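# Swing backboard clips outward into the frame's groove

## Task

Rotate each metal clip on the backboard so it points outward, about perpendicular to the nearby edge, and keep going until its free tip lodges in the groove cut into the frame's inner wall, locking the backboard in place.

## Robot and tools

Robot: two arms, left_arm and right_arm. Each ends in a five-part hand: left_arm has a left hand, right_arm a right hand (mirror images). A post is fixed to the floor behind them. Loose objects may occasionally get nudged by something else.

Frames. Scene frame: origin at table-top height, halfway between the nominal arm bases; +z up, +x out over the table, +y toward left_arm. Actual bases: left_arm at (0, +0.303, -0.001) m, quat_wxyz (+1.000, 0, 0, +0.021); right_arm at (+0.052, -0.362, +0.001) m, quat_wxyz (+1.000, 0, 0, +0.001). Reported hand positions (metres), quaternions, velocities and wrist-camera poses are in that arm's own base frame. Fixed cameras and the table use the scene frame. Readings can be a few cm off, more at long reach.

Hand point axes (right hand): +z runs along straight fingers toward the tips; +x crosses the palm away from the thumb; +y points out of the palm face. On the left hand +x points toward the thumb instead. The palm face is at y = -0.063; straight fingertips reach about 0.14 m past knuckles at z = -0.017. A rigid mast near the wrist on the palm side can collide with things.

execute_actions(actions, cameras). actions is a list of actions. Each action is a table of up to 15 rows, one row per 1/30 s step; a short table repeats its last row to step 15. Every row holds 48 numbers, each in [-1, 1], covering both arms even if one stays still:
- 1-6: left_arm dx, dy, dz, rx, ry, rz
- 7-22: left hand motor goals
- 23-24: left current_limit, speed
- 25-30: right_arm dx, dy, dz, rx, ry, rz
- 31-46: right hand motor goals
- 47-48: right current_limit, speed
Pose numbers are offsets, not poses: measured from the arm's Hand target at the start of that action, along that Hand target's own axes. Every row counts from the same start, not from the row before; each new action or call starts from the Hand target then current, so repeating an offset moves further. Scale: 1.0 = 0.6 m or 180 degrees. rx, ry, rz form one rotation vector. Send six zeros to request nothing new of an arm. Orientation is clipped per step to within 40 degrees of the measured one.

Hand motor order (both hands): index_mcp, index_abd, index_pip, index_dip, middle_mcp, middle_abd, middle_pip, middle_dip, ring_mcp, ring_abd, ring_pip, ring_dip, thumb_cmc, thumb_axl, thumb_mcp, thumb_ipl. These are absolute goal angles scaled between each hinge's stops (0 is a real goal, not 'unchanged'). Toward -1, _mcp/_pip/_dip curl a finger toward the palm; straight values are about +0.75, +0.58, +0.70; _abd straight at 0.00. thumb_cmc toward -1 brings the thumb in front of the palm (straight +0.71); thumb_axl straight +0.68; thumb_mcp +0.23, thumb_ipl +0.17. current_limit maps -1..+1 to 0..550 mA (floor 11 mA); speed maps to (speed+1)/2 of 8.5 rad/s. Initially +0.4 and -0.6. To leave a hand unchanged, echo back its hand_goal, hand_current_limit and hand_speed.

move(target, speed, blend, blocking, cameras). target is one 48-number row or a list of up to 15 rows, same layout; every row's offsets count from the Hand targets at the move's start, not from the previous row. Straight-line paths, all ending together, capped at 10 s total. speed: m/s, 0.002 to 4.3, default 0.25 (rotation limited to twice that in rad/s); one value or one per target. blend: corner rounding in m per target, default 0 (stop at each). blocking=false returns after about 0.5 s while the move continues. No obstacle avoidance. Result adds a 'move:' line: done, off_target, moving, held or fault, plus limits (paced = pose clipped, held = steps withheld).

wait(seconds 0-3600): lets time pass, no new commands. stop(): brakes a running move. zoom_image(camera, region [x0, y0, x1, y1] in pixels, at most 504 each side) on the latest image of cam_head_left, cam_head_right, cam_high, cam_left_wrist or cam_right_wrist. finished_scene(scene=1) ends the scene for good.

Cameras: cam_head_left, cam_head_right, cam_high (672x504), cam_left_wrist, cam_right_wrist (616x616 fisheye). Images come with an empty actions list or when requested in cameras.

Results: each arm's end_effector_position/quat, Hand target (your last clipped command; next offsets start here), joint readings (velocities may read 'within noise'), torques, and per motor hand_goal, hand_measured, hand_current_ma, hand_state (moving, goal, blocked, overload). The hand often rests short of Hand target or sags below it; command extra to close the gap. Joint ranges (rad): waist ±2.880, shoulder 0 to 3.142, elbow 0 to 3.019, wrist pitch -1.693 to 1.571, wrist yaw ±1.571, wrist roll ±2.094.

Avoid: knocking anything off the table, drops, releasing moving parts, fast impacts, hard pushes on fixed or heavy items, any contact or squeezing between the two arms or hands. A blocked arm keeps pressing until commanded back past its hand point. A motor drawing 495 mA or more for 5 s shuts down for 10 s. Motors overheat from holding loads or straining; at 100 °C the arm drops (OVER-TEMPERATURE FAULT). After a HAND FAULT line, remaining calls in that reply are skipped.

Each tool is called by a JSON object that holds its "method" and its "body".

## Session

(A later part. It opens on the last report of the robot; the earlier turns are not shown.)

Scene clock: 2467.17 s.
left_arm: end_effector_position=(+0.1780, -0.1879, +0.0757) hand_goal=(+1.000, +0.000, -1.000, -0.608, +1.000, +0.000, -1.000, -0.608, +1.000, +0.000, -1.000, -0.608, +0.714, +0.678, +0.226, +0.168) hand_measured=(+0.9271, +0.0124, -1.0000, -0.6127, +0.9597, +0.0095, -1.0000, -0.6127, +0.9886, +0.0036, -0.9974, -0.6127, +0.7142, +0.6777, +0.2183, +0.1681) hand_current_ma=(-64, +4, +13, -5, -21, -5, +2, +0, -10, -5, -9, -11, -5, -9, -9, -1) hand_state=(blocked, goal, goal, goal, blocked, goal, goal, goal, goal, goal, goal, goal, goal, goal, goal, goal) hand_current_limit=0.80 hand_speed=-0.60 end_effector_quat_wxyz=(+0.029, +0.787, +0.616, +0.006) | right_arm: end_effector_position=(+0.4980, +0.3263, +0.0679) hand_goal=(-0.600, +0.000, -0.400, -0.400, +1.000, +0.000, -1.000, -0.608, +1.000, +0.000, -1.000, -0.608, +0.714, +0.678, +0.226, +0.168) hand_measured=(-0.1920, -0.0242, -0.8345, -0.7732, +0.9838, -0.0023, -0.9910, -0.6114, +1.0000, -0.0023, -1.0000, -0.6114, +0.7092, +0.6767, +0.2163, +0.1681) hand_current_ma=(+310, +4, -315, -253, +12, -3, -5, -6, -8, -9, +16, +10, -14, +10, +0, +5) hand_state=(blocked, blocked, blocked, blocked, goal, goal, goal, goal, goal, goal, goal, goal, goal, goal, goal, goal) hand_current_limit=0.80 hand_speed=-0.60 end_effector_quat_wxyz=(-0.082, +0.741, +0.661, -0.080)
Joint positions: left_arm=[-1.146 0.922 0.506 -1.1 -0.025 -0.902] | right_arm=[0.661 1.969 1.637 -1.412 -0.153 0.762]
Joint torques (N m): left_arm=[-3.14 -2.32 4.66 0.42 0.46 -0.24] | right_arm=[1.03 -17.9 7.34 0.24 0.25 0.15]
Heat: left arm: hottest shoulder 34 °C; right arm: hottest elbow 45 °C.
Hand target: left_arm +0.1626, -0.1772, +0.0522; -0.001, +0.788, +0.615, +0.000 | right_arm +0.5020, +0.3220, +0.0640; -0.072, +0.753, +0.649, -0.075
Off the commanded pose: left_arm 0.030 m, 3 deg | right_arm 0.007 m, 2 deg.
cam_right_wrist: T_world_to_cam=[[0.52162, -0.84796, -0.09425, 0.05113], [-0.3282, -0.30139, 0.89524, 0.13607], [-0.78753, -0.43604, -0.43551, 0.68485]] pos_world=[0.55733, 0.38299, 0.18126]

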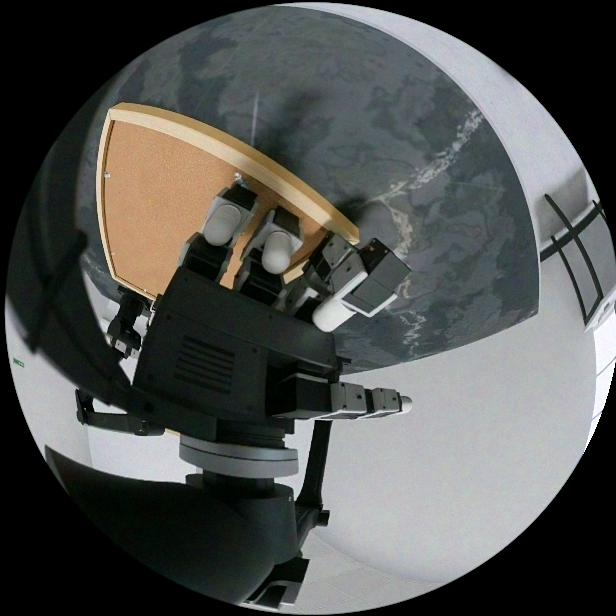

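{"method": "move", "body": {"target": [0,0,0,0,0,0,1.0,0,-1.0,-0.608,1.0,0,-1.0,-0.608,1.0,0,-1.0,-0.608,0.714,0.678,0.226,0.168,0.8,-0.6,0,-0.02,-0.06,0,0,0,-0.19,0,-0.83,-0.77,1.0,0,-1.0,-0.608,1.0,0,-1.0,-0.608,0.714,0.678,0.226,0.168,0.8,-0.6], "speed": 0.05}}

{"method": "execute_actions", "body": {"actions": [[[0,0,0,0,0,0,1.0,0,-1.0,-0.608,1.0,0,-1.0,-0.608,1.0,0,-1.0,-0.608,0.714,0.678,0.226,0.168,0.8,-0.6,0,0,0.0,0,0,0,-0.6,0,-0.8,-0.6,1.0,0,-1.0,-0.608,1.0,0,-1.0,-0.608,0.714,0.678,0.226,0.168,0.8,-0.6]],[[0,0,0,0,0,0,1.0,0,-1.0,-0.608,1.0,0,-1.0,-0.608,1.0,0,-1.0,-0.608,0.714,0.678,0.226,0.168,0.8,-0.6,0,0,0.0,0,0,0,-0.6,0,-0.8,-0.6,1.0,0,-1.0,-0.608,1.0,0,-1.0,-0.608,0.714,0.678,0.226,0.168,0.8,-0.6]]], "cameras": ["cam_right_wrist","cam_high"]}}

{"method": "zoom_image", "body": {"camera": "cam_right_wrist", "region": [210, 140, 280, 210]}}

Scene clock: 2470.40 s.
left_arm: end_effector_position=(+0.1780, -0.1879, +0.0757) hand_goal=(+1.000, +0.000, -1.000, -0.608, +1.000, +0.000, -1.000, -0.608, +1.000, +0.000, -1.000, -0.608, +0.714, +0.678, +0.226, +0.168) hand_measured=(+0.9259, +0.0124, -1.0000, -0.6127, +0.9597, +0.0095, -1.0000, -0.6127, +0.9886, +0.0021, -0.9974, -0.6127, +0.7129, +0.6767, +0.2183, +0.1672) hand_current_ma=(-70, +5, +2, -4, -24, -8, -2, +1, -6, -9, -3, -8, -9, -3, -1, +5) hand_state=(blocked, goal, goal, goal, blocked, goal, goal, goal, goal, goal, goal, goal, goal, goal, goal, goal) hand_current_limit=0.80 hand_speed=-0.60 end_effector_quat_wxyz=(+0.029, +0.787, +0.616, +0.006) | right_arm: end_effector_position=(+0.4932, +0.3171, +0.0853) hand_goal=(-0.190, +0.000, -0.830, -0.770, +1.000, +0.000, -1.000, -0.608, +1.000, +0.000, -1.000, -0.608, +0.714, +0.678, +0.226, +0.168) hand_measured=(-0.1679, -0.0228, -0.8255, -0.7834, +0.9838, -0.0023, -0.9910, -0.6114, +0.9971, +0.0036, -0.9897, -0.6114, +0.7092, +0.6767, +0.2163, +0.1672) hand_current_ma=(-12, +8, +8, +12, +21, +7, -15, +7, -3, +3, +21, -3, +4, -16, +2, +9) hand_state=(blocked, blocked, goal, goal, goal, goal, goal, goal, goal, goal, goal, goal, goal, goal, goal, goal) hand_current_limit=0.80 hand_speed=-0.60 end_effector_quat_wxyz=(-0.072, +0.748, +0.655, -0.086)
Joint positions: left_arm=[-1.146 0.922 0.506 -1.1 -0.025 -0.902] | right_arm=[0.661 1.94 1.637 -1.449 -0.133 0.781]
Joint torques (N m): left_arm=[-3.08 -2.32 4.66 0.42 0.46 -0.24] | right_arm=[1.32 -18.37 10.67 -0.92 -0.08 0.03]
Heat: left arm: hottest shoulder 34 °C; right arm: hottest elbow 45 °C.
Hand target: left_arm +0.1626, -0.1772, +0.0522; -0.001, +0.788, +0.615, +0.000 | right_arm +0.4978, +0.3233, +0.1019; -0.072, +0.753, +0.649, -0.075
Off the commanded pose: left_arm 0.030 m, 3 deg | right_arm 0.018 m, 2 deg.
move: off_target (right_arm)

Scene clock: 2471.70 s.
left_arm: end_effector_position=(+0.1780, -0.1879, +0.0757) hand_goal=(+1.000, +0.000, -1.000, -0.608, +1.000, +0.000, -1.000, -0.608, +1.000, +0.000, -1.000, -0.608, +0.714, +0.678, +0.226, +0.168) hand_measured=(+0.9259, +0.0124, -1.0000, -0.6127, +0.9597, +0.0095, -1.0000, -0.6140, +0.9886, +0.0021, -0.9974, -0.6140, +0.7129, +0.6767, +0.2183, +0.1681) hand_current_ma=(-65, +7, +8, -5, -24, +0, -5, +5, -4, -2, -9, -13, -2, -10, -10, -4) hand_state=(blocked, goal, goal, goal, blocked, goal, goal, goal, goal, goal, goal, goal, goal, goal, goal, goal) hand_current_limit=0.80 hand_speed=-0.60 end_effector_quat_wxyz=(+0.029, +0.787, +0.616, +0.006) | right_arm: end_effector_position=(+0.4932, +0.3171, +0.0853) hand_goal=(-0.600, +0.000, -0.800, -0.600, +1.000, +0.000, -1.000, -0.608, +1.000, +0.000, -1.000, -0.608, +0.714, +0.678, +0.226, +0.168) hand_measured=(-0.1920, -0.0228, -0.8178, -0.7809, +0.9850, -0.0023, -0.9910, -0.6114, +0.9971, +0.0036, -0.9897, -0.6114, +0.7104, +0.6767, +0.2163, +0.1681) hand_current_ma=(+311, -5, +14, -64, +11, -13, +1, -3, -20, +0, -1, +0, -9, -7, +0, -3) hand_state=(blocked, blocked, goal, blocked, goal, goal, goal, goal, goal, goal, goal, goal, goal, goal, goal, goal) hand_current_limit=0.80 hand_speed=-0.60 end_effector_quat_wxyz=(-0.072, +0.748, +0.655, -0.086)
Joint positions: left_arm=[-1.146 0.922 0.506 -1.1 -0.025 -0.902] | right_arm=[0.661 1.94 1.637 -1.449 -0.133 0.781]
Joint torques (N m): left_arm=[-3.14 -2.32 4.64 0.4 0.46 -0.24] | right_arm=[1.67 -18.26 10.67 -0.9 -0.1 0.03]
Heat: left arm: hottest shoulder 34 °C; right arm: hottest elbow 45 °C.
Hand target: left_arm +0.1626, -0.1772, +0.0522; -0.001, +0.788, +0.615, +0.000 | right_arm +0.4978, +0.3233, +0.1019; -0.072, +0.753, +0.649, -0.075
Off the commanded pose: left_arm 0.030 m, 3 deg | right_arm 0.018 m, 2 deg.
cam_right_wrist: T_world_to_cam=[[0.50882, -0.85802, -0.07004, 0.05496], [-0.3376, -0.27372, 0.90061, 0.11166], [-0.79191, -0.43461, -0.42894, 0.68581]] pos_world=[0.55283, 0.37578, 0.19746]
Images, in order (width x height): cam_high 672x504, cam_right_wrist 616x616.

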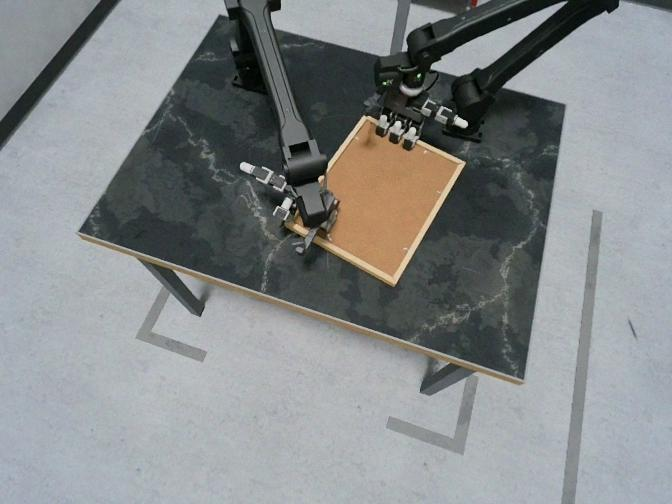

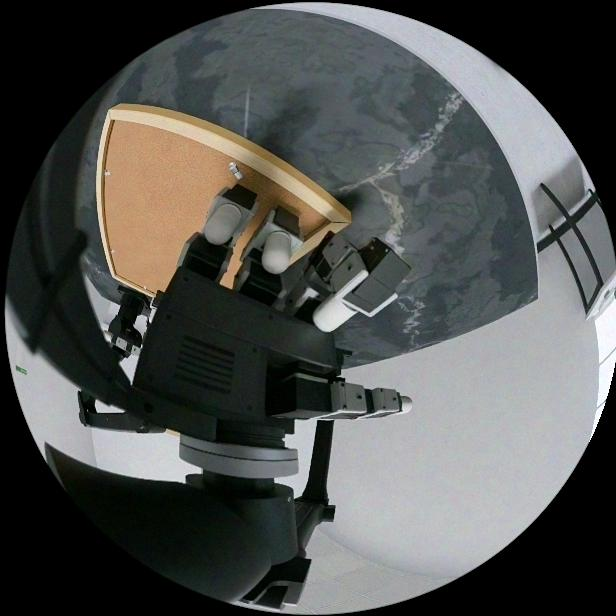

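Scaled by 7.200 from the camera's image (finer frame: 880x880).

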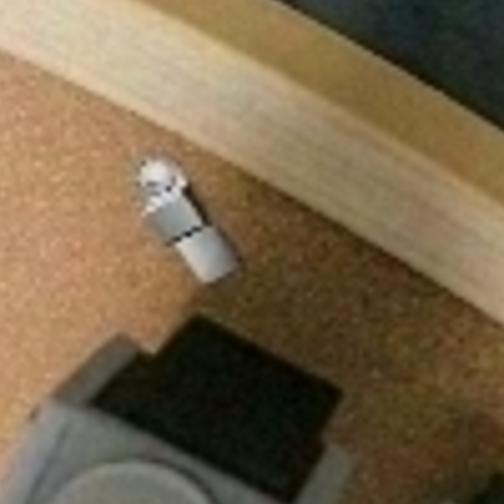

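{"method": "execute_actions", "body": {"actions": [[[0,0,0,0,0,0,1.0,0,-1.0,-0.608,1.0,0,-1.0,-0.608,1.0,0,-1.0,-0.608,0.714,0.678,0.226,0.168,0.8,-0.6,0,0,0.0,0,0,0,-0.05,0,-0.2,-0.2,1.0,0,-1.0,-0.608,1.0,0,-1.0,-0.608,0.714,0.678,0.226,0.168,0.8,-0.6]],[[0,0,0,0,0,0,1.0,0,-1.0,-0.608,1.0,0,-1.0,-0.608,1.0,0,-1.0,-0.608,0.714,0.678,0.226,0.168,0.8,-0.6,0,0,0.0,0,0,0,-0.05,0,-0.2,-0.2,1.0,0,-1.0,-0.608,1.0,0,-1.0,-0.608,0.714,0.678,0.226,0.168,0.8,-0.6]],[[0,0,0,0,0,0,1.0,0,-1.0,-0.608,1.0,0,-1.0,-0.608,1.0,0,-1.0,-0.608,0.714,0.678,0.226,0.168,0.8,-0.6,0,0,0.0,0,0,0,-0.7,0,-0.2,-0.2,1.0,0,-1.0,-0.608,1.0,0,-1.0,-0.608,0.714,0.678,0.226,0.168,0.8,-0.6]],[[0,0,0,0,0,0,1.0,0,-1.0,-0.608,1.0,0,-1.0,-0.608,1.0,0,-1.0,-0.608,0.714,0.678,0.226,0.168,0.8,-0.6,0,0,0.0,0,0,0,-0.7,0,-0.2,-0.2,1.0,0,-1.0,-0.608,1.0,0,-1.0,-0.608,0.714,0.678,0.226,0.168,0.8,-0.6]]], "cameras": ["cam_right_wrist","cam_high"]}}

Scene clock: 2476.47 s.
left_arm: end_effector_position=(+0.1780, -0.1879, +0.0757) hand_goal=(+1.000, +0.000, -1.000, -0.608, +1.000, +0.000, -1.000, -0.608, +1.000, +0.000, -1.000, -0.608, +0.714, +0.678, +0.226, +0.168) hand_measured=(+0.9259, +0.0124, -1.0000, -0.6127, +0.9609, +0.0095, -1.0000, -0.6127, +0.9886, +0.0021, -0.9974, -0.6127, +0.7129, +0.6777, +0.2183, +0.1672) hand_current_ma=(-64, +10, -3, +0, -27, -7, +2, +7, -15, -7, +0, -12, -3, -7, -3, +3) hand_state=(blocked, goal, goal, goal, blocked, goal, goal, goal, goal, goal, goal, goal, goal, goal, goal, goal) hand_current_limit=0.80 hand_speed=-0.60 end_effector_quat_wxyz=(+0.029, +0.787, +0.616, +0.006) | right_arm: end_effector_position=(+0.4932, +0.3171, +0.0853) hand_goal=(-0.700, +0.000, -0.200, -0.200, +1.000, +0.000, -1.000, -0.608, +1.000, +0.000, -1.000, -0.608, +0.714, +0.678, +0.226, +0.168) hand_measured=(-0.6262, -0.0228, -0.1878, -0.1910, +0.9850, -0.0023, -0.9910, -0.6114, +0.9971, +0.0036, -0.9897, -0.6114, +0.7104, +0.6777, +0.2163, +0.1681) hand_current_ma=(+19, +15, +24, +5, -5, +1, +0, +8, +1, +2, +11, +2, +3, -5, -6, +2) hand_state=(blocked, blocked, goal, goal, goal, goal, goal, goal, goal, goal, goal, goal, goal, goal, goal, goal) hand_current_limit=0.80 hand_speed=-0.60 end_effector_quat_wxyz=(-0.072, +0.748, +0.655, -0.086)
Joint positions: left_arm=[-1.146 0.922 0.506 -1.1 -0.025 -0.902] | right_arm=[0.661 1.94 1.637 -1.449 -0.133 0.781]
Joint torques (N m): left_arm=[-3.14 -2.26 4.64 0.4 0.46 -0.24] | right_arm=[1.38 -18.49 10.67 -0.87 -0.08 0.02]
Heat: left arm: hottest shoulder 34 °C; right arm: hottest elbow 46 °C.
Hand target: left_arm +0.1626, -0.1772, +0.0522; -0.001, +0.788, +0.615, +0.000 | right_arm +0.4978, +0.3233, +0.1019; -0.072, +0.753, +0.649, -0.075
Off the commanded pose: left_arm 0.030 m, 3 deg | right_arm 0.018 m, 2 deg.
cam_right_wrist: T_world_to_cam=[[0.50882, -0.85802, -0.07004, 0.05496], [-0.3376, -0.27372, 0.90061, 0.11166], [-0.79191, -0.43461, -0.42894, 0.68581]] pos_world=[0.55283, 0.37578, 0.19746]
Images, in order (width x height): cam_high 672x504, cam_right_wrist 616x616.

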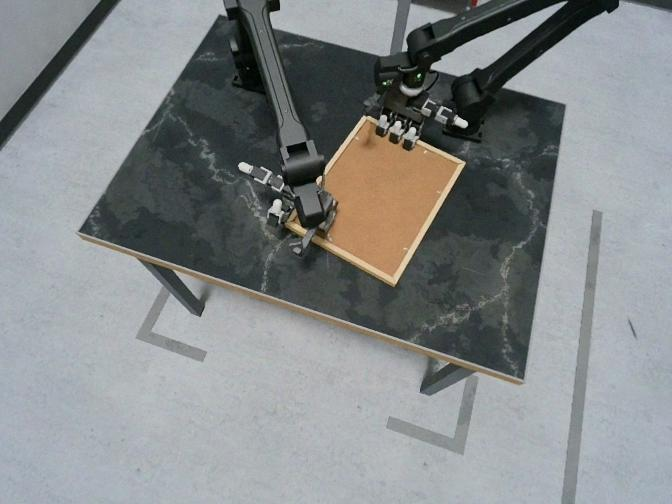

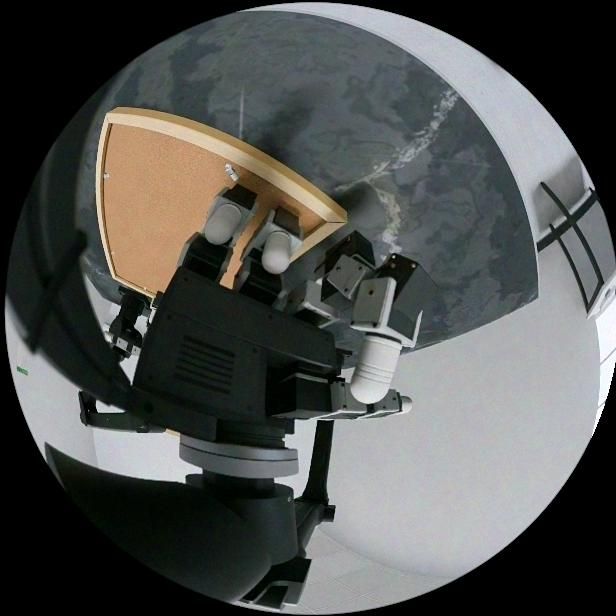

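{"method": "zoom_image", "body": {"camera": "cam_right_wrist", "region": [210, 140, 280, 210]}}

Scaled by 7.200 from the camera's image (finer frame: 880x880).

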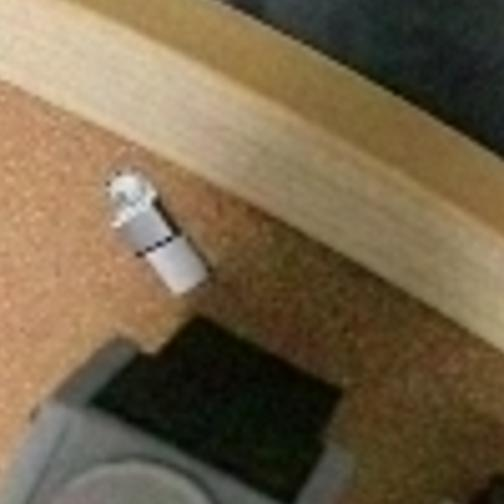

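{"method": "move", "body": {"target": [0,0,0,0,0,0,1.0,0,-1.0,-0.608,1.0,0,-1.0,-0.608,1.0,0,-1.0,-0.608,0.714,0.678,0.226,0.168,0.8,-0.6,0.0063,-0.001,0.046,0,0,0,-0.7,0,-0.2,-0.2,1.0,0,-1.0,-0.608,1.0,0,-1.0,-0.608,0.714,0.678,0.226,0.168,0.8,-0.6], "speed": 0.05, "cameras": ["cam_right_wrist"]}}

{"method": "zoom_image", "body": {"camera": "cam_right_wrist", "region": [210, 140, 280, 210]}}

Scene clock: 2487.23 s.
left_arm: end_effector_position=(+0.1780, -0.1879, +0.0757) hand_goal=(+1.000, +0.000, -1.000, -0.608, +1.000, +0.000, -1.000, -0.608, +1.000, +0.000, -1.000, -0.608, +0.714, +0.678, +0.226, +0.168) hand_measured=(+0.9259, +0.0124, -1.0000, -0.6127, +0.9597, +0.0095, -1.0000, -0.6127, +0.9886, +0.0021, -0.9974, -0.6127, +0.7142, +0.6767, +0.2183, +0.1681) hand_current_ma=(-66, +12, +2, -5, -25, -3, +6, +2, -14, -7, -5, -12, +1, -8, -8, -1) hand_state=(blocked, goal, goal, goal, blocked, goal, goal, goal, goal, goal, goal, goal, goal, goal, goal, goal) hand_current_limit=0.80 hand_speed=-0.60 end_effector_quat_wxyz=(+0.029, +0.787, +0.616, +0.006) | right_arm: end_effector_position=(+0.4971, +0.3252, +0.0828) hand_goal=(-0.700, +0.000, -0.200, -0.200, +1.000, +0.000, -1.000, -0.608, +1.000, +0.000, -1.000, -0.608, +0.714, +0.678, +0.226, +0.168) hand_measured=(-0.6262, -0.0228, -0.1878, -0.1897, +0.9838, -0.0023, -0.9910, -0.6114, +0.9971, +0.0036, -0.9897, -0.6114, +0.7092, +0.6767, +0.2163, +0.1672) hand_current_ma=(+14, +9, -1, -5, +20, +4, +0, -6, +1, +1, +5, +2, -4, -7, -3, +1) hand_state=(blocked, blocked, goal, goal, goal, goal, goal, goal, goal, goal, goal, goal, goal, goal, goal, goal) hand_current_limit=0.80 hand_speed=-0.60 end_effector_quat_wxyz=(-0.070, +0.749, +0.655, -0.069)
Joint positions: left_arm=[-1.146 0.922 0.506 -1.1 -0.025 -0.902] | right_arm=[0.669 1.94 1.63 -1.406 -0.133 0.792]
Joint torques (N m): left_arm=[-3.14 -2.26 4.64 0.42 0.45 -0.24] | right_arm=[0.67 -17.44 7.72 -0.02 -0.13 0.03]
Heat: left arm: hottest shoulder 34 °C; right arm: hottest elbow 47 °C.
Hand target: left_arm +0.1626, -0.1772, +0.0522; -0.001, +0.788, +0.615, +0.000 | right_arm +0.4921, +0.3275, +0.0750; -0.072, +0.753, +0.649, -0.075
Off the commanded pose: left_arm 0.030 m, 3 deg | right_arm 0.010 m, 1 deg.
move: done
cam_right_wrist: T_world_to_cam=[[0.50834, -0.85808, -0.07275, 0.06024], [-0.3635, -0.29039, 0.88518, 0.13698], [-0.78068, -0.42353, -0.45953, 0.68474]] pos_world=[0.55373, 0.38147, 0.19779]

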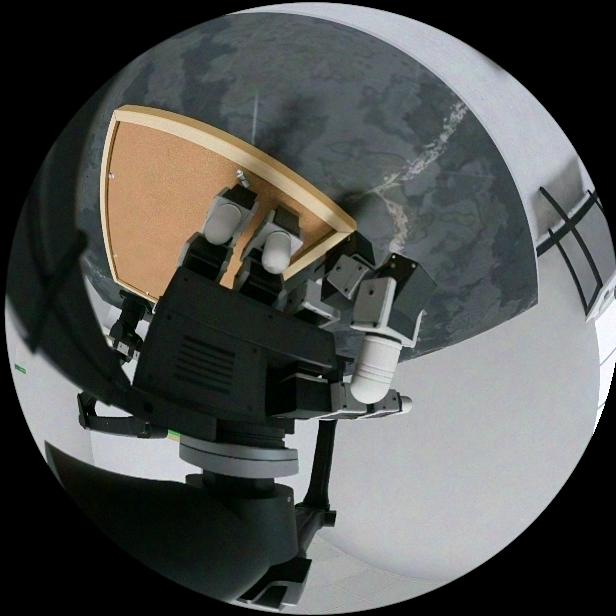

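Scaled by 7.200 from the camera's image (finer frame: 880x880).

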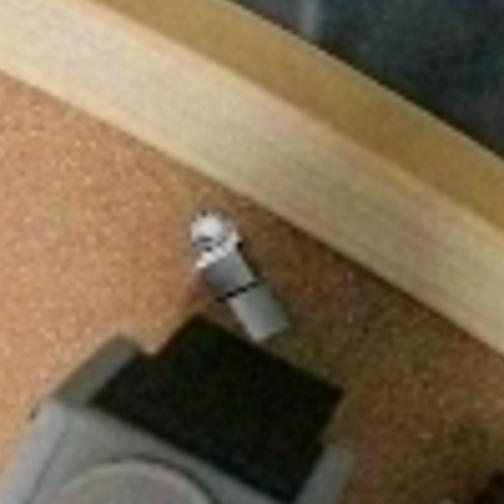

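{"method": "move", "body": {"target": [0,0,0,0,0,0,1.0,0,-1.0,-0.608,1.0,0,-1.0,-0.608,1.0,0,-1.0,-0.608,0.714,0.678,0.226,0.168,0.8,-0.6,-0.004,0.0,0.023,0,0,0,-0.7,0,-0.2,-0.2,1.0,0,-1.0,-0.608,1.0,0,-1.0,-0.608,0.714,0.678,0.226,0.168,0.8,-0.6], "speed": 0.05, "cameras": ["cam_right_wrist"]}}

{"method": "zoom_image", "body": {"camera": "cam_right_wrist", "region": [210, 140, 280, 210]}}

Scene clock: 2489.57 s.
left_arm: end_effector_position=(+0.1780, -0.1879, +0.0757) hand_goal=(+1.000, +0.000, -1.000, -0.608, +1.000, +0.000, -1.000, -0.608, +1.000, +0.000, -1.000, -0.608, +0.714, +0.678, +0.226, +0.168) hand_measured=(+0.9259, +0.0124, -1.0000, -0.6127, +0.9597, +0.0095, -1.0000, -0.6127, +0.9886, +0.0036, -0.9974, -0.6140, +0.7129, +0.6777, +0.2183, +0.1672) hand_current_ma=(-67, +11, +6, -3, -20, -1, +4, +6, -13, -12, -3, -9, +2, -13, -6, -3) hand_state=(blocked, goal, goal, goal, blocked, goal, goal, goal, goal, goal, goal, goal, goal, goal, goal, goal) hand_current_limit=0.80 hand_speed=-0.60 end_effector_quat_wxyz=(+0.029, +0.787, +0.616, +0.006) | right_arm: end_effector_position=(+0.4939, +0.3240, +0.0705) hand_goal=(-0.700, +0.000, -0.200, -0.200, +1.000, +0.000, -1.000, -0.608, +1.000, +0.000, -1.000, -0.608, +0.714, +0.678, +0.226, +0.168) hand_measured=(-0.6262, -0.0228, -0.1878, -0.1910, +0.9838, -0.0023, -0.9923, -0.6114, +0.9922, -0.0023, -0.9987, -0.6114, +0.7092, +0.6767, +0.2163, +0.1681) hand_current_ma=(+32, +7, +14, +2, +2, +5, +10, +10, -20, -1, +13, +7, -14, -5, +4, +4) hand_state=(blocked, blocked, goal, goal, goal, goal, goal, goal, goal, goal, goal, goal, goal, goal, goal, goal) hand_current_limit=0.80 hand_speed=-0.60 end_effector_quat_wxyz=(-0.072, +0.749, +0.655, -0.067)
Joint positions: left_arm=[-1.146 0.922 0.506 -1.1 -0.025 -0.902] | right_arm=[0.669 1.94 1.597 -1.369 -0.138 0.794]
Joint torques (N m): left_arm=[-3.19 -2.32 4.64 0.4 0.45 -0.24] | right_arm=[1.79 -16.79 7.56 -0.05 -0.14 0.03]
Heat: left arm: hottest shoulder 34 °C; right arm: hottest elbow 47 °C.
Hand target: left_arm +0.1626, -0.1772, +0.0522; -0.001, +0.788, +0.615, +0.000 | right_arm +0.4890, +0.3251, +0.0614; -0.072, +0.753, +0.649, -0.075
Off the commanded pose: left_arm 0.030 m, 3 deg | right_arm 0.010 m, 1 deg.
move: done
cam_right_wrist: T_world_to_cam=[[0.5068, -0.85857, -0.07754, 0.06114], [-0.36399, -0.29466, 0.88357, 0.14808], [-0.78145, -0.41957, -0.46184, 0.67531]] pos_world=[0.55063, 0.37947, 0.18579]

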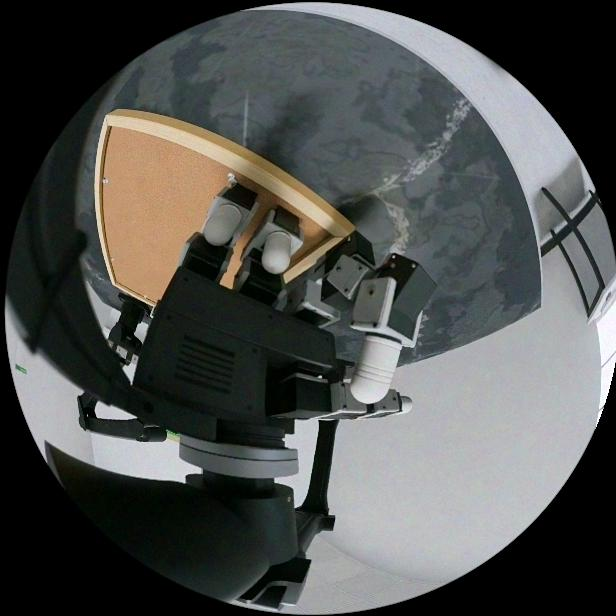

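Scaled by 7.200 from the camera's image (finer frame: 880x880).

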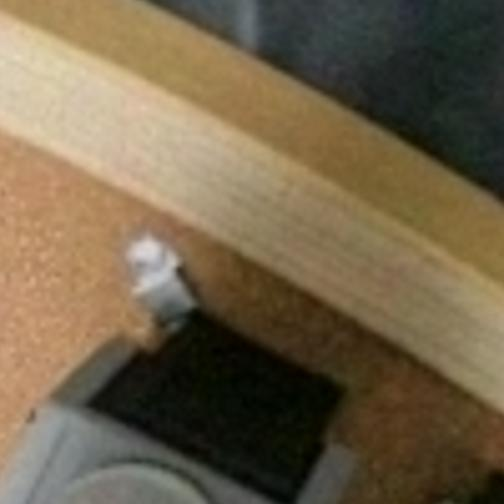

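{"method": "move", "body": {"target": [[0,0,0,0,0,0,1.0,0,-1.0,-0.608,1.0,0,-1.0,-0.608,1.0,0,-1.0,-0.608,0.714,0.678,0.226,0.168,0.8,-0.6,0.0,0.0,-0.04,0,0,0,-0.7,0,-0.2,-0.2,1.0,0,-1.0,-0.608,1.0,0,-1.0,-0.608,0.714,0.678,0.226,0.168,0.8,-0.6],[0,0,0,0,0,0,1.0,0,-1.0,-0.608,1.0,0,-1.0,-0.608,1.0,0,-1.0,-0.608,0.714,0.678,0.226,0.168,0.8,-0.6,0.014,-0.016,-0.04,0,0,0,-0.7,0,-0.2,-0.2,1.0,0,-1.0,-0.608,1.0,0,-1.0,-0.608,0.714,0.678,0.226,0.168,0.8,-0.6],[0,0,0,0,0,0,1.0,0,-1.0,-0.608,1.0,0,-1.0,-0.608,1.0,0,-1.0,-0.608,0.714,0.678,0.226,0.168,0.8,-0.6,0.014,-0.013,0.0,0,0,0,-0.7,0,-0.2,-0.2,1.0,0,-1.0,-0.608,1.0,0,-1.0,-0.608,0.714,0.678,0.226,0.168,0.8,-0.6]], "speed": 0.05, "cameras": ["cam_right_wrist"]}}

{"method": "zoom_image", "body": {"camera": "cam_right_wrist", "region": [210, 140, 280, 210]}}

Scene clock: 2495.27 s.
left_arm: end_effector_position=(+0.1780, -0.1879, +0.0757) hand_goal=(+1.000, +0.000, -1.000, -0.608, +1.000, +0.000, -1.000, -0.608, +1.000, +0.000, -1.000, -0.608, +0.714, +0.678, +0.226, +0.168) hand_measured=(+0.9259, +0.0109, -1.0000, -0.6127, +0.9597, +0.0095, -1.0000, -0.6127, +0.9886, +0.0021, -0.9974, -0.6127, +0.7142, +0.6777, +0.2183, +0.1672) hand_current_ma=(-72, +7, +2, -12, -22, -7, +0, +4, -10, -8, -3, -7, -2, -13, -7, +9) hand_state=(blocked, goal, goal, goal, blocked, goal, goal, goal, goal, goal, goal, goal, goal, goal, goal, goal) hand_current_limit=0.80 hand_speed=-0.60 end_effector_quat_wxyz=(+0.029, +0.787, +0.616, +0.006) | right_arm: end_effector_position=(+0.4864, +0.3315, +0.0707) hand_goal=(-0.700, +0.000, -0.200, -0.200, +1.000, +0.000, -1.000, -0.608, +1.000, +0.000, -1.000, -0.608, +0.714, +0.678, +0.226, +0.168) hand_measured=(-0.6262, -0.0228, -0.1865, -0.1910, +0.9838, -0.0023, -0.9910, -0.6114, +0.9935, -0.0023, -0.9987, -0.6114, +0.7092, +0.6777, +0.2163, +0.1672) hand_current_ma=(+15, +7, +7, +7, +6, -1, +7, +10, -19, +12, +16, -3, -7, -13, +13, -8) hand_state=(blocked, blocked, goal, goal, goal, goal, goal, goal, goal, goal, goal, goal, goal, goal, goal, goal) hand_current_limit=0.80 hand_speed=-0.60 end_effector_quat_wxyz=(-0.070, +0.749, +0.655, -0.070)
Joint positions: left_arm=[-1.146 0.922 0.506 -1.1 -0.025 -0.902] | right_arm=[0.689 1.94 1.597 -1.372 -0.136 0.812]
Joint torques (N m): left_arm=[-3.08 -2.32 4.64 0.4 0.46 -0.24] | right_arm=[1.61 -16.73 7.95 -0.05 -0.14 0.03]
Heat: left arm: hottest shoulder 34 °C; right arm: hottest elbow 46 °C.
Hand target: left_arm +0.1626, -0.1772, +0.0522; -0.001, +0.788, +0.615, +0.000 | right_arm +0.4826, +0.3347, +0.0629; -0.072, +0.753, +0.649, -0.075
Off the commanded pose: left_arm 0.030 m, 3 deg | right_arm 0.009 m, 1 deg.
move: done
cam_right_wrist: T_world_to_cam=[[0.50843, -0.85803, -0.07265, 0.07013], [-0.3618, -0.28942, 0.88619, 0.14438], [-0.78141, -0.42429, -0.45759, 0.67385]] pos_world=[0.54313, 0.38787, 0.18549]

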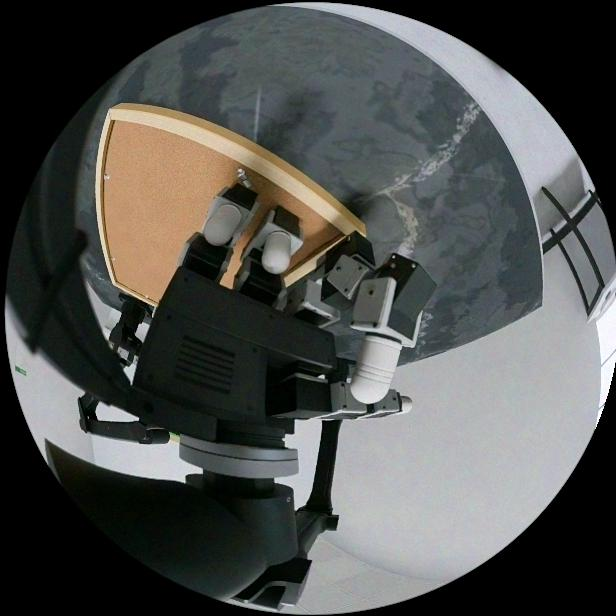

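Scaled by 7.200 from the camera's image (finer frame: 880x880).

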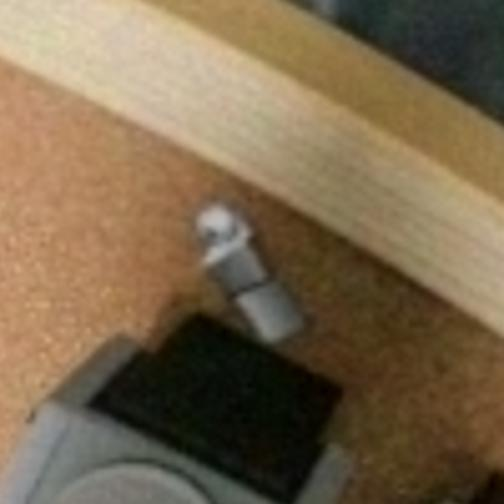

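{"method": "execute_actions", "body": {"actions": [[[0,0,0,0,0,0,1.0,0,-1.0,-0.608,1.0,0,-1.0,-0.608,1.0,0,-1.0,-0.608,0.714,0.678,0.226,0.168,0.8,-0.6,-0.006,0.015,0.004,0,0,0,-0.7,0,-0.2,-0.2,1.0,0,-1.0,-0.608,1.0,0,-1.0,-0.608,0.714,0.678,0.226,0.168,0.8,-0.6]]], "cameras": ["cam_right_wrist"]}}

{"method": "zoom_image", "body": {"camera": "cam_right_wrist", "region": [210, 140, 280, 210]}}

Scene clock: 2497.53 s.
left_arm: end_effector_position=(+0.1780, -0.1879, +0.0757) hand_goal=(+1.000, +0.000, -1.000, -0.608, +1.000, +0.000, -1.000, -0.608, +1.000, +0.000, -1.000, -0.608, +0.714, +0.678, +0.226, +0.168) hand_measured=(+0.9259, +0.0124, -1.0000, -0.6127, +0.9597, +0.0095, -1.0000, -0.6127, +0.9886, +0.0021, -0.9974, -0.6127, +0.7142, +0.6777, +0.2183, +0.1672) hand_current_ma=(-65, +8, +1, -9, -17, -5, +8, +6, -7, -5, -5, -11, +4, -8, +1, -1) hand_state=(blocked, goal, goal, goal, blocked, goal, goal, goal, goal, goal, goal, goal, goal, goal, goal, goal) hand_current_limit=0.80 hand_speed=-0.60 end_effector_quat_wxyz=(+0.029, +0.787, +0.616, +0.006) | right_arm: end_effector_position=(+0.4853, +0.3323, +0.0690) hand_goal=(-0.700, +0.000, -0.200, -0.200, +1.000, +0.000, -1.000, -0.608, +1.000, +0.000, -1.000, -0.608, +0.714, +0.678, +0.226, +0.168) hand_measured=(-0.6262, -0.0228, -0.1878, -0.1910, +0.9838, -0.0023, -0.9923, -0.6114, +0.9898, -0.0023, -1.0000, -0.6114, +0.7092, +0.6777, +0.2163, +0.1681) hand_current_ma=(+23, +12, -3, -2, -1, +1, +1, -3, -10, -7, +2, +2, +3, -12, +12, -9) hand_state=(blocked, blocked, goal, goal, goal, goal, goal, goal, goal, goal, goal, goal, goal, goal, goal, goal) hand_current_limit=0.80 hand_speed=-0.60 end_effector_quat_wxyz=(-0.074, +0.749, +0.654, -0.071)
Joint positions: left_arm=[-1.146 0.922 0.506 -1.1 -0.025 -0.902] | right_arm=[0.689 1.943 1.597 -1.372 -0.144 0.814]
Joint torques (N m): left_arm=[-3.14 -2.32 4.63 0.42 0.46 -0.24] | right_arm=[0.32 -16.09 8.39 -0.05 -0.06 -0.11]
Heat: left arm: hottest shoulder 34 °C; right arm: hottest elbow 46 °C.
Hand target: left_arm +0.1626, -0.1772, +0.0522; -0.001, +0.788, +0.615, +0.000 | right_arm +0.4903, +0.3298, +0.0587; -0.072, +0.753, +0.649, -0.075
Off the commanded pose: left_arm 0.030 m, 3 deg | right_arm 0.012 m, 1 deg.
cam_right_wrist: T_world_to_cam=[[0.50571, -0.85903, -0.07951, 0.07348], [-0.35674, -0.29214, 0.88735, 0.14409], [-0.78549, -0.42038, -0.45419, 0.67307]] pos_world=[0.54293, 0.38817, 0.18369]

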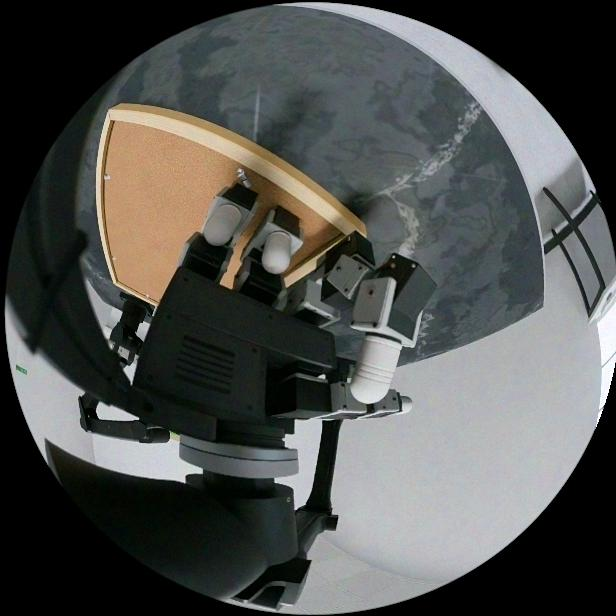

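Scaled by 7.200 from the camera's image (finer frame: 880x880).

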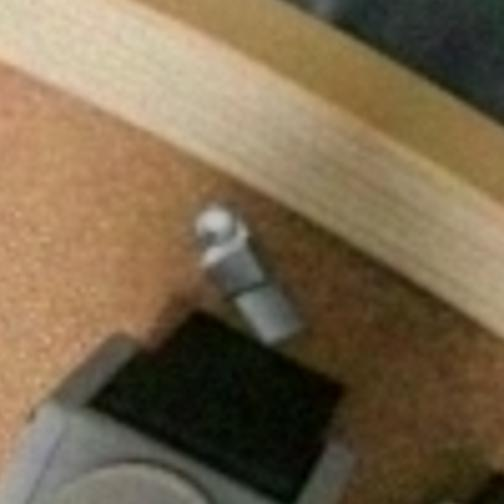

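{"method": "execute_actions", "body": {"actions": [[[0,0,0,0,0,0,1.0,0,-1.0,-0.608,1.0,0,-1.0,-0.608,1.0,0,-1.0,-0.608,0.714,0.678,0.226,0.168,0.8,-0.6,-0.005,0.013,-0.004,0,0,0,-0.7,0,-0.2,-0.2,1.0,0,-1.0,-0.608,1.0,0,-1.0,-0.608,0.714,0.678,0.226,0.168,0.8,-0.6]]], "cameras": ["cam_right_wrist"]}}

{"method": "zoom_image", "body": {"camera": "cam_right_wrist", "region": [210, 140, 280, 210]}}

Scene clock: 2499.47 s.
left_arm: end_effector_position=(+0.1780, -0.1879, +0.0757) hand_goal=(+1.000, +0.000, -1.000, -0.608, +1.000, +0.000, -1.000, -0.608, +1.000, +0.000, -1.000, -0.608, +0.714, +0.678, +0.226, +0.168) hand_measured=(+0.9259, +0.0124, -1.0000, -0.6127, +0.9597, +0.0095, -1.0000, -0.6127, +0.9898, +0.0036, -0.9974, -0.6127, +0.7129, +0.6767, +0.2183, +0.1681) hand_current_ma=(-66, +10, +3, +1, -26, -2, -3, +5, -8, -10, -12, -19, -5, -2, -5, +1) hand_state=(blocked, goal, goal, goal, blocked, goal, goal, goal, goal, goal, goal, goal, goal, goal, goal, goal) hand_current_limit=0.80 hand_speed=-0.60 end_effector_quat_wxyz=(+0.029, +0.787, +0.616, +0.006) | right_arm: end_effector_position=(+0.4888, +0.3269, +0.0684) hand_goal=(-0.700, +0.000, -0.200, -0.200, +1.000, +0.000, -1.000, -0.608, +1.000, +0.000, -1.000, -0.608, +0.714, +0.678, +0.226, +0.168) hand_measured=(-0.6262, -0.0228, -0.1878, -0.1910, +0.9850, -0.0052, -0.9936, -0.6114, +0.9898, -0.0023, -1.0000, -0.6114, +0.7092, +0.6777, +0.2163, +0.1672) hand_current_ma=(+10, +11, +16, -4, +5, +6, -2, +9, -1, -6, +11, -5, +0, -7, +0, +5) hand_state=(blocked, blocked, goal, goal, goal, goal, goal, goal, goal, goal, goal, goal, goal, goal, goal, goal) hand_current_limit=0.80 hand_speed=-0.60 end_effector_quat_wxyz=(-0.075, +0.753, +0.650, -0.071)
Joint positions: left_arm=[-1.146 0.922 0.506 -1.1 -0.025 -0.902] | right_arm=[0.678 1.944 1.597 -1.372 -0.144 0.814]
Joint torques (N m): left_arm=[-3.14 -2.32 4.64 0.4 0.46 -0.24] | right_arm=[0.03 -15.56 9.44 -0.29 -0.03 -0.21]
Heat: left arm: hottest shoulder 34 °C; right arm: hottest elbow 46 °C.
Hand target: left_arm +0.1626, -0.1772, +0.0522; -0.001, +0.788, +0.615, +0.000 | right_arm +0.4979, +0.3256, +0.0595; -0.072, +0.753, +0.649, -0.075
Off the commanded pose: left_arm 0.030 m, 3 deg | right_arm 0.013 m, 1 deg.
cam_right_wrist: T_world_to_cam=[[0.49606, -0.86466, -0.07932, 0.07348], [-0.35916, -0.28751, 0.88789, 0.14395], [-0.79052, -0.41196, -0.45317, 0.67296]] pos_world=[0.54724, 0.38216, 0.18299]

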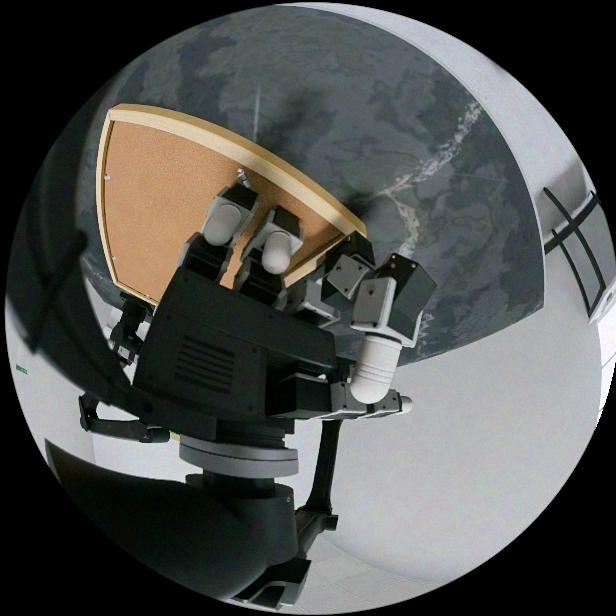

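Scaled by 7.200 from the camera's image (finer frame: 880x880).

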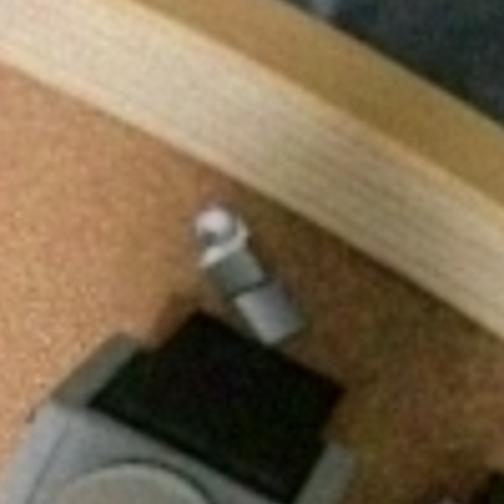

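{"method": "execute_actions", "body": {"actions": [[[0,0,0,0,0,0,1.0,0,-1.0,-0.608,1.0,0,-1.0,-0.608,1.0,0,-1.0,-0.608,0.714,0.678,0.226,0.168,0.8,-0.6,-0.001,0.01,-0.008,0,0,0,-0.7,0,-0.2,-0.2,1.0,0,-1.0,-0.608,1.0,0,-1.0,-0.608,0.714,0.678,0.226,0.168,0.8,-0.6]]], "cameras": ["cam_right_wrist"]}}

{"method": "zoom_image", "body": {"camera": "cam_right_wrist", "region": [210, 140, 280, 210]}}

Scene clock: 2501.73 s.
left_arm: end_effector_position=(+0.1780, -0.1879, +0.0757) hand_goal=(+1.000, +0.000, -1.000, -0.608, +1.000, +0.000, -1.000, -0.608, +1.000, +0.000, -1.000, -0.608, +0.714, +0.678, +0.226, +0.168) hand_measured=(+0.9259, +0.0124, -1.0000, -0.6127, +0.9597, +0.0095, -1.0000, -0.6127, +0.9886, +0.0021, -0.9974, -0.6140, +0.7142, +0.6777, +0.2183, +0.1672) hand_current_ma=(-66, +8, +9, -8, -20, -12, +8, +8, -7, -11, +5, -5, -1, -4, -1, +5) hand_state=(blocked, goal, goal, goal, blocked, goal, goal, goal, goal, goal, goal, goal, goal, goal, goal, goal) hand_current_limit=0.80 hand_speed=-0.60 end_effector_quat_wxyz=(+0.029, +0.787, +0.616, +0.006) | right_arm: end_effector_position=(+0.4906, +0.3266, +0.0683) hand_goal=(-0.700, +0.000, -0.200, -0.200, +1.000, +0.000, -1.000, -0.608, +1.000, +0.000, -1.000, -0.608, +0.714, +0.678, +0.226, +0.168) hand_measured=(-0.6262, -0.0213, -0.1865, -0.1910, +0.9850, -0.0052, -0.9923, -0.6114, +1.0000, -0.0023, -1.0000, -0.6114, +0.7092, +0.6777, +0.2163, +0.1672) hand_current_ma=(+7, +17, +7, +9, +11, -3, +5, -8, -5, +10, +24, -7, +2, +0, +5, +22) hand_state=(blocked, blocked, goal, goal, goal, goal, goal, goal, goal, goal, goal, goal, goal, goal, goal, goal) hand_current_limit=0.80 hand_speed=-0.60 end_effector_quat_wxyz=(-0.076, +0.750, +0.652, -0.073)
Joint positions: left_arm=[-1.146 0.922 0.506 -1.1 -0.025 -0.902] | right_arm=[0.675 1.948 1.604 -1.38 -0.146 0.803]
Joint torques (N m): left_arm=[-3.19 -2.32 4.66 0.42 0.45 -0.24] | right_arm=[-0.26 -15.38 10.55 -0.84 0.06 -0.21]
Heat: left arm: hottest shoulder 34 °C; right arm: hottest elbow 46 °C.
Hand target: left_arm +0.1626, -0.1772, +0.0522; -0.001, +0.788, +0.615, +0.000 | right_arm +0.5046, +0.3243, +0.0631; -0.072, +0.753, +0.649, -0.075
Off the commanded pose: left_arm 0.030 m, 3 deg | right_arm 0.015 m, 1 deg.
cam_right_wrist: T_world_to_cam=[[0.50154, -0.86125, -0.08191, 0.06876], [-0.35304, -0.29018, 0.88947, 0.14239], [-0.78982, -0.41719, -0.44959, 0.67528]] pos_world=[0.54914, 0.38226, 0.18258]

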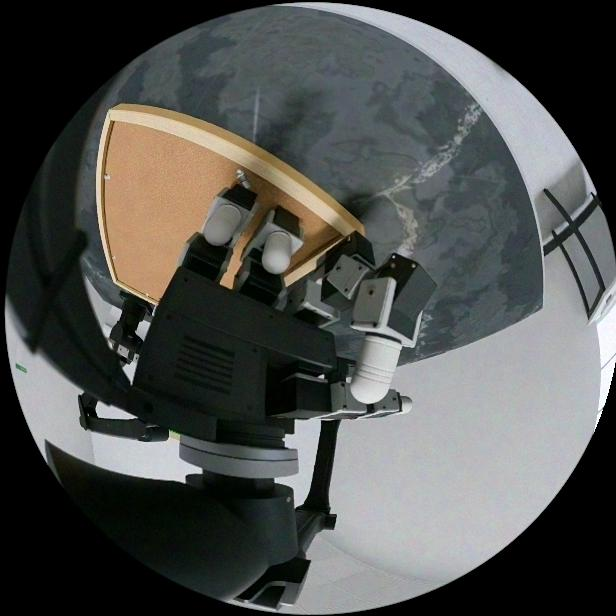

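Scaled by 7.200 from the camera's image (finer frame: 880x880).

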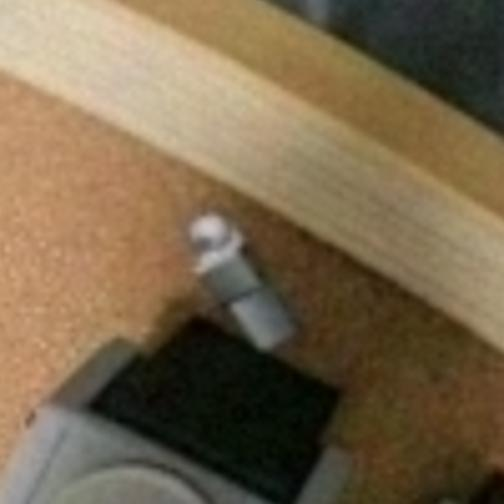

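{"method": "execute_actions", "body": {"actions": [[[0,0,0,0,0,0,1.0,0,-1.0,-0.608,1.0,0,-1.0,-0.608,1.0,0,-1.0,-0.608,0.714,0.678,0.226,0.168,0.8,-0.6,-0.005,0.012,-0.004,0,0,0,-0.7,0,-0.2,-0.2,1.0,0,-1.0,-0.608,1.0,0,-1.0,-0.608,0.714,0.678,0.226,0.168,0.8,-0.6]]], "cameras": ["cam_right_wrist"]}}

{"method": "zoom_image", "body": {"camera": "cam_right_wrist", "region": [210, 140, 280, 210]}}

Scene clock: 2503.80 s.
left_arm: end_effector_position=(+0.1780, -0.1879, +0.0757) hand_goal=(+1.000, +0.000, -1.000, -0.608, +1.000, +0.000, -1.000, -0.608, +1.000, +0.000, -1.000, -0.608, +0.714, +0.678, +0.226, +0.168) hand_measured=(+0.9259, +0.0124, -1.0000, -0.6127, +0.9597, +0.0095, -1.0000, -0.6127, +0.9886, +0.0021, -0.9962, -0.6114, +0.7142, +0.6767, +0.2183, +0.1681) hand_current_ma=(-69, +9, +5, -2, -19, -6, -2, +4, -9, -13, -4, -7, -5, -13, -9, +12) hand_state=(blocked, goal, goal, goal, blocked, goal, goal, goal, goal, goal, goal, goal, goal, goal, goal, goal) hand_current_limit=0.80 hand_speed=-0.60 end_effector_quat_wxyz=(+0.029, +0.787, +0.616, +0.006) | right_arm: end_effector_position=(+0.4938, +0.3241, +0.0680) hand_goal=(-0.700, +0.000, -0.200, -0.200, +1.000, +0.000, -1.000, -0.608, +1.000, +0.000, -1.000, -0.608, +0.714, +0.678, +0.226, +0.168) hand_measured=(-0.6249, -0.0228, -0.1878, -0.1910, +0.9838, -0.0052, -0.9910, -0.6114, +0.9995, -0.0023, -1.0000, -0.6114, +0.7092, +0.6777, +0.2163, +0.1681) hand_current_ma=(+5, +4, +11, +1, +9, +0, +9, +5, -4, -14, +1, +14, -13, -12, -5, +2) hand_state=(blocked, blocked, goal, goal, goal, goal, goal, goal, goal, goal, goal, goal, goal, goal, goal, goal) hand_current_limit=0.80 hand_speed=-0.60 end_effector_quat_wxyz=(-0.078, +0.748, +0.654, -0.077)
Joint positions: left_arm=[-1.146 0.922 0.506 -1.1 -0.025 -0.902] | right_arm=[0.666 1.956 1.615 -1.394 -0.147 0.788]
Joint torques (N m): left_arm=[-3.14 -2.32 4.64 0.42 0.46 -0.24] | right_arm=[-0.67 -15.56 10.71 -0.65 0.18 -0.18]
Heat: left arm: hottest shoulder 34 °C; right arm: hottest elbow 46 °C.
Hand target: left_arm +0.1626, -0.1772, +0.0522; -0.001, +0.788, +0.615, +0.000 | right_arm +0.5116, +0.3202, +0.0639; -0.072, +0.753, +0.649, -0.075
Off the commanded pose: left_arm 0.030 m, 3 deg | right_arm 0.019 m, 1 deg.
cam_right_wrist: T_world_to_cam=[[0.50633, -0.85818, -0.08462, 0.06169], [-0.34364, -0.2908, 0.89294, 0.13841], [-0.79091, -0.42305, -0.44215, 0.6786]] pos_world=[0.55304, 0.38027, 0.18167]

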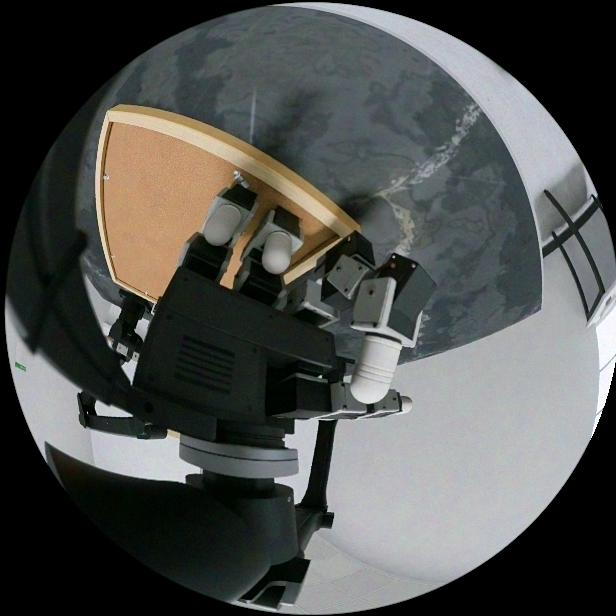

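Scaled by 7.200 from the camera's image (finer frame: 880x880).

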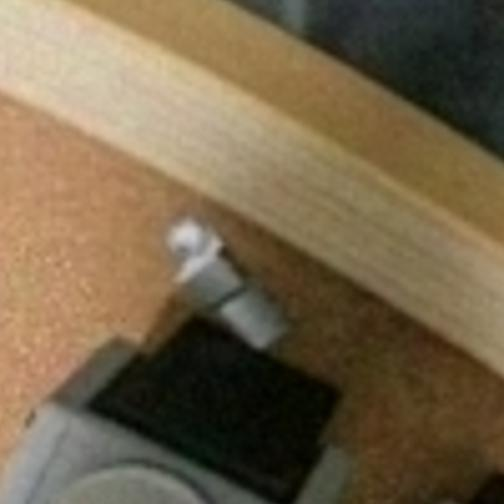

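{"method": "execute_actions", "body": {"actions": [[[0,0,0,0,0,0,1.0,0,-1.0,-0.608,1.0,0,-1.0,-0.608,1.0,0,-1.0,-0.608,0.714,0.678,0.226,0.168,0.8,-0.6,0.001,0.012,-0.002,0,0,0,-0.7,0,-0.2,-0.2,1.0,0,-1.0,-0.608,1.0,0,-1.0,-0.608,0.714,0.678,0.226,0.168,0.8,-0.6]]], "cameras": ["cam_right_wrist"]}}

{"method": "zoom_image", "body": {"camera": "cam_right_wrist", "region": [210, 140, 280, 210]}}

Scene clock: 2505.83 s.
left_arm: end_effector_position=(+0.1780, -0.1879, +0.0757) hand_goal=(+1.000, +0.000, -1.000, -0.608, +1.000, +0.000, -1.000, -0.608, +1.000, +0.000, -1.000, -0.608, +0.714, +0.678, +0.226, +0.168) hand_measured=(+0.9259, +0.0124, -1.0000, -0.6127, +0.9609, +0.0095, -1.0000, -0.6127, +0.9886, +0.0021, -0.9974, -0.6127, +0.7142, +0.6767, +0.2183, +0.1672) hand_current_ma=(-67, +10, +6, -12, -28, -5, -1, +3, -8, -3, -1, -8, +2, -6, +1, +0) hand_state=(blocked, goal, goal, goal, blocked, goal, goal, goal, goal, goal, goal, goal, goal, goal, goal, goal) hand_current_limit=0.80 hand_speed=-0.60 end_effector_quat_wxyz=(+0.029, +0.787, +0.616, +0.006) | right_arm: end_effector_position=(+0.4997, +0.3234, +0.0677) hand_goal=(-0.700, +0.000, -0.200, -0.200, +1.000, +0.000, -1.000, -0.608, +1.000, +0.000, -1.000, -0.608, +0.714, +0.678, +0.226, +0.168) hand_measured=(-0.6262, -0.0228, -0.1865, -0.1910, +0.9838, -0.0037, -0.9910, -0.6114, +1.0000, -0.0023, -1.0000, -0.6114, +0.7104, +0.6777, +0.2163, +0.1672) hand_current_ma=(+6, +0, +14, +10, +8, +2, +7, -6, -7, -3, +15, +0, -2, -18, +13, -1) hand_state=(blocked, blocked, goal, goal, goal, goal, goal, goal, goal, goal, goal, goal, goal, goal, goal, goal) hand_current_limit=0.80 hand_speed=-0.60 end_effector_quat_wxyz=(-0.079, +0.747, +0.655, -0.079)
Joint positions: left_arm=[-1.146 0.922 0.506 -1.1 -0.025 -0.902] | right_arm=[0.658 1.969 1.635 -1.406 -0.149 0.777]
Joint torques (N m): left_arm=[-3.14 -2.32 4.64 0.42 0.46 -0.24] | right_arm=[-0.67 -15.62 10.8 -0.55 0.24 -0.16]
Heat: left arm: hottest shoulder 34 °C; right arm: hottest elbow 46 °C.
Hand target: left_arm +0.1626, -0.1772, +0.0522; -0.001, +0.788, +0.615, +0.000 | right_arm +0.5189, +0.3197, +0.0635; -0.072, +0.753, +0.649, -0.075
Off the commanded pose: left_arm 0.030 m, 3 deg | right_arm 0.020 m, 1 deg.
cam_right_wrist: T_world_to_cam=[[0.50751, -0.8572, -0.08747, 0.05735], [-0.33883, -0.29187, 0.89443, 0.13826], [-0.79223, -0.42429, -0.43857, 0.68363]] pos_world=[0.55934, 0.37957, 0.18117]

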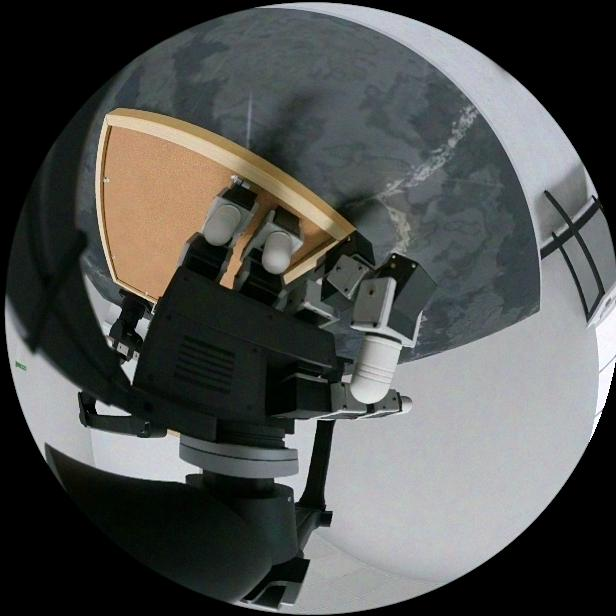

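Scaled by 7.200 from the camera's image (finer frame: 880x880).

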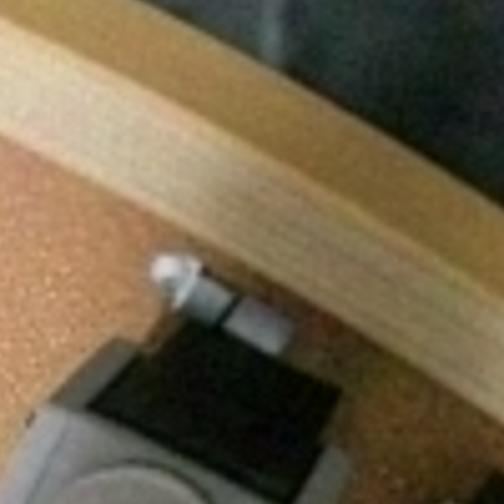

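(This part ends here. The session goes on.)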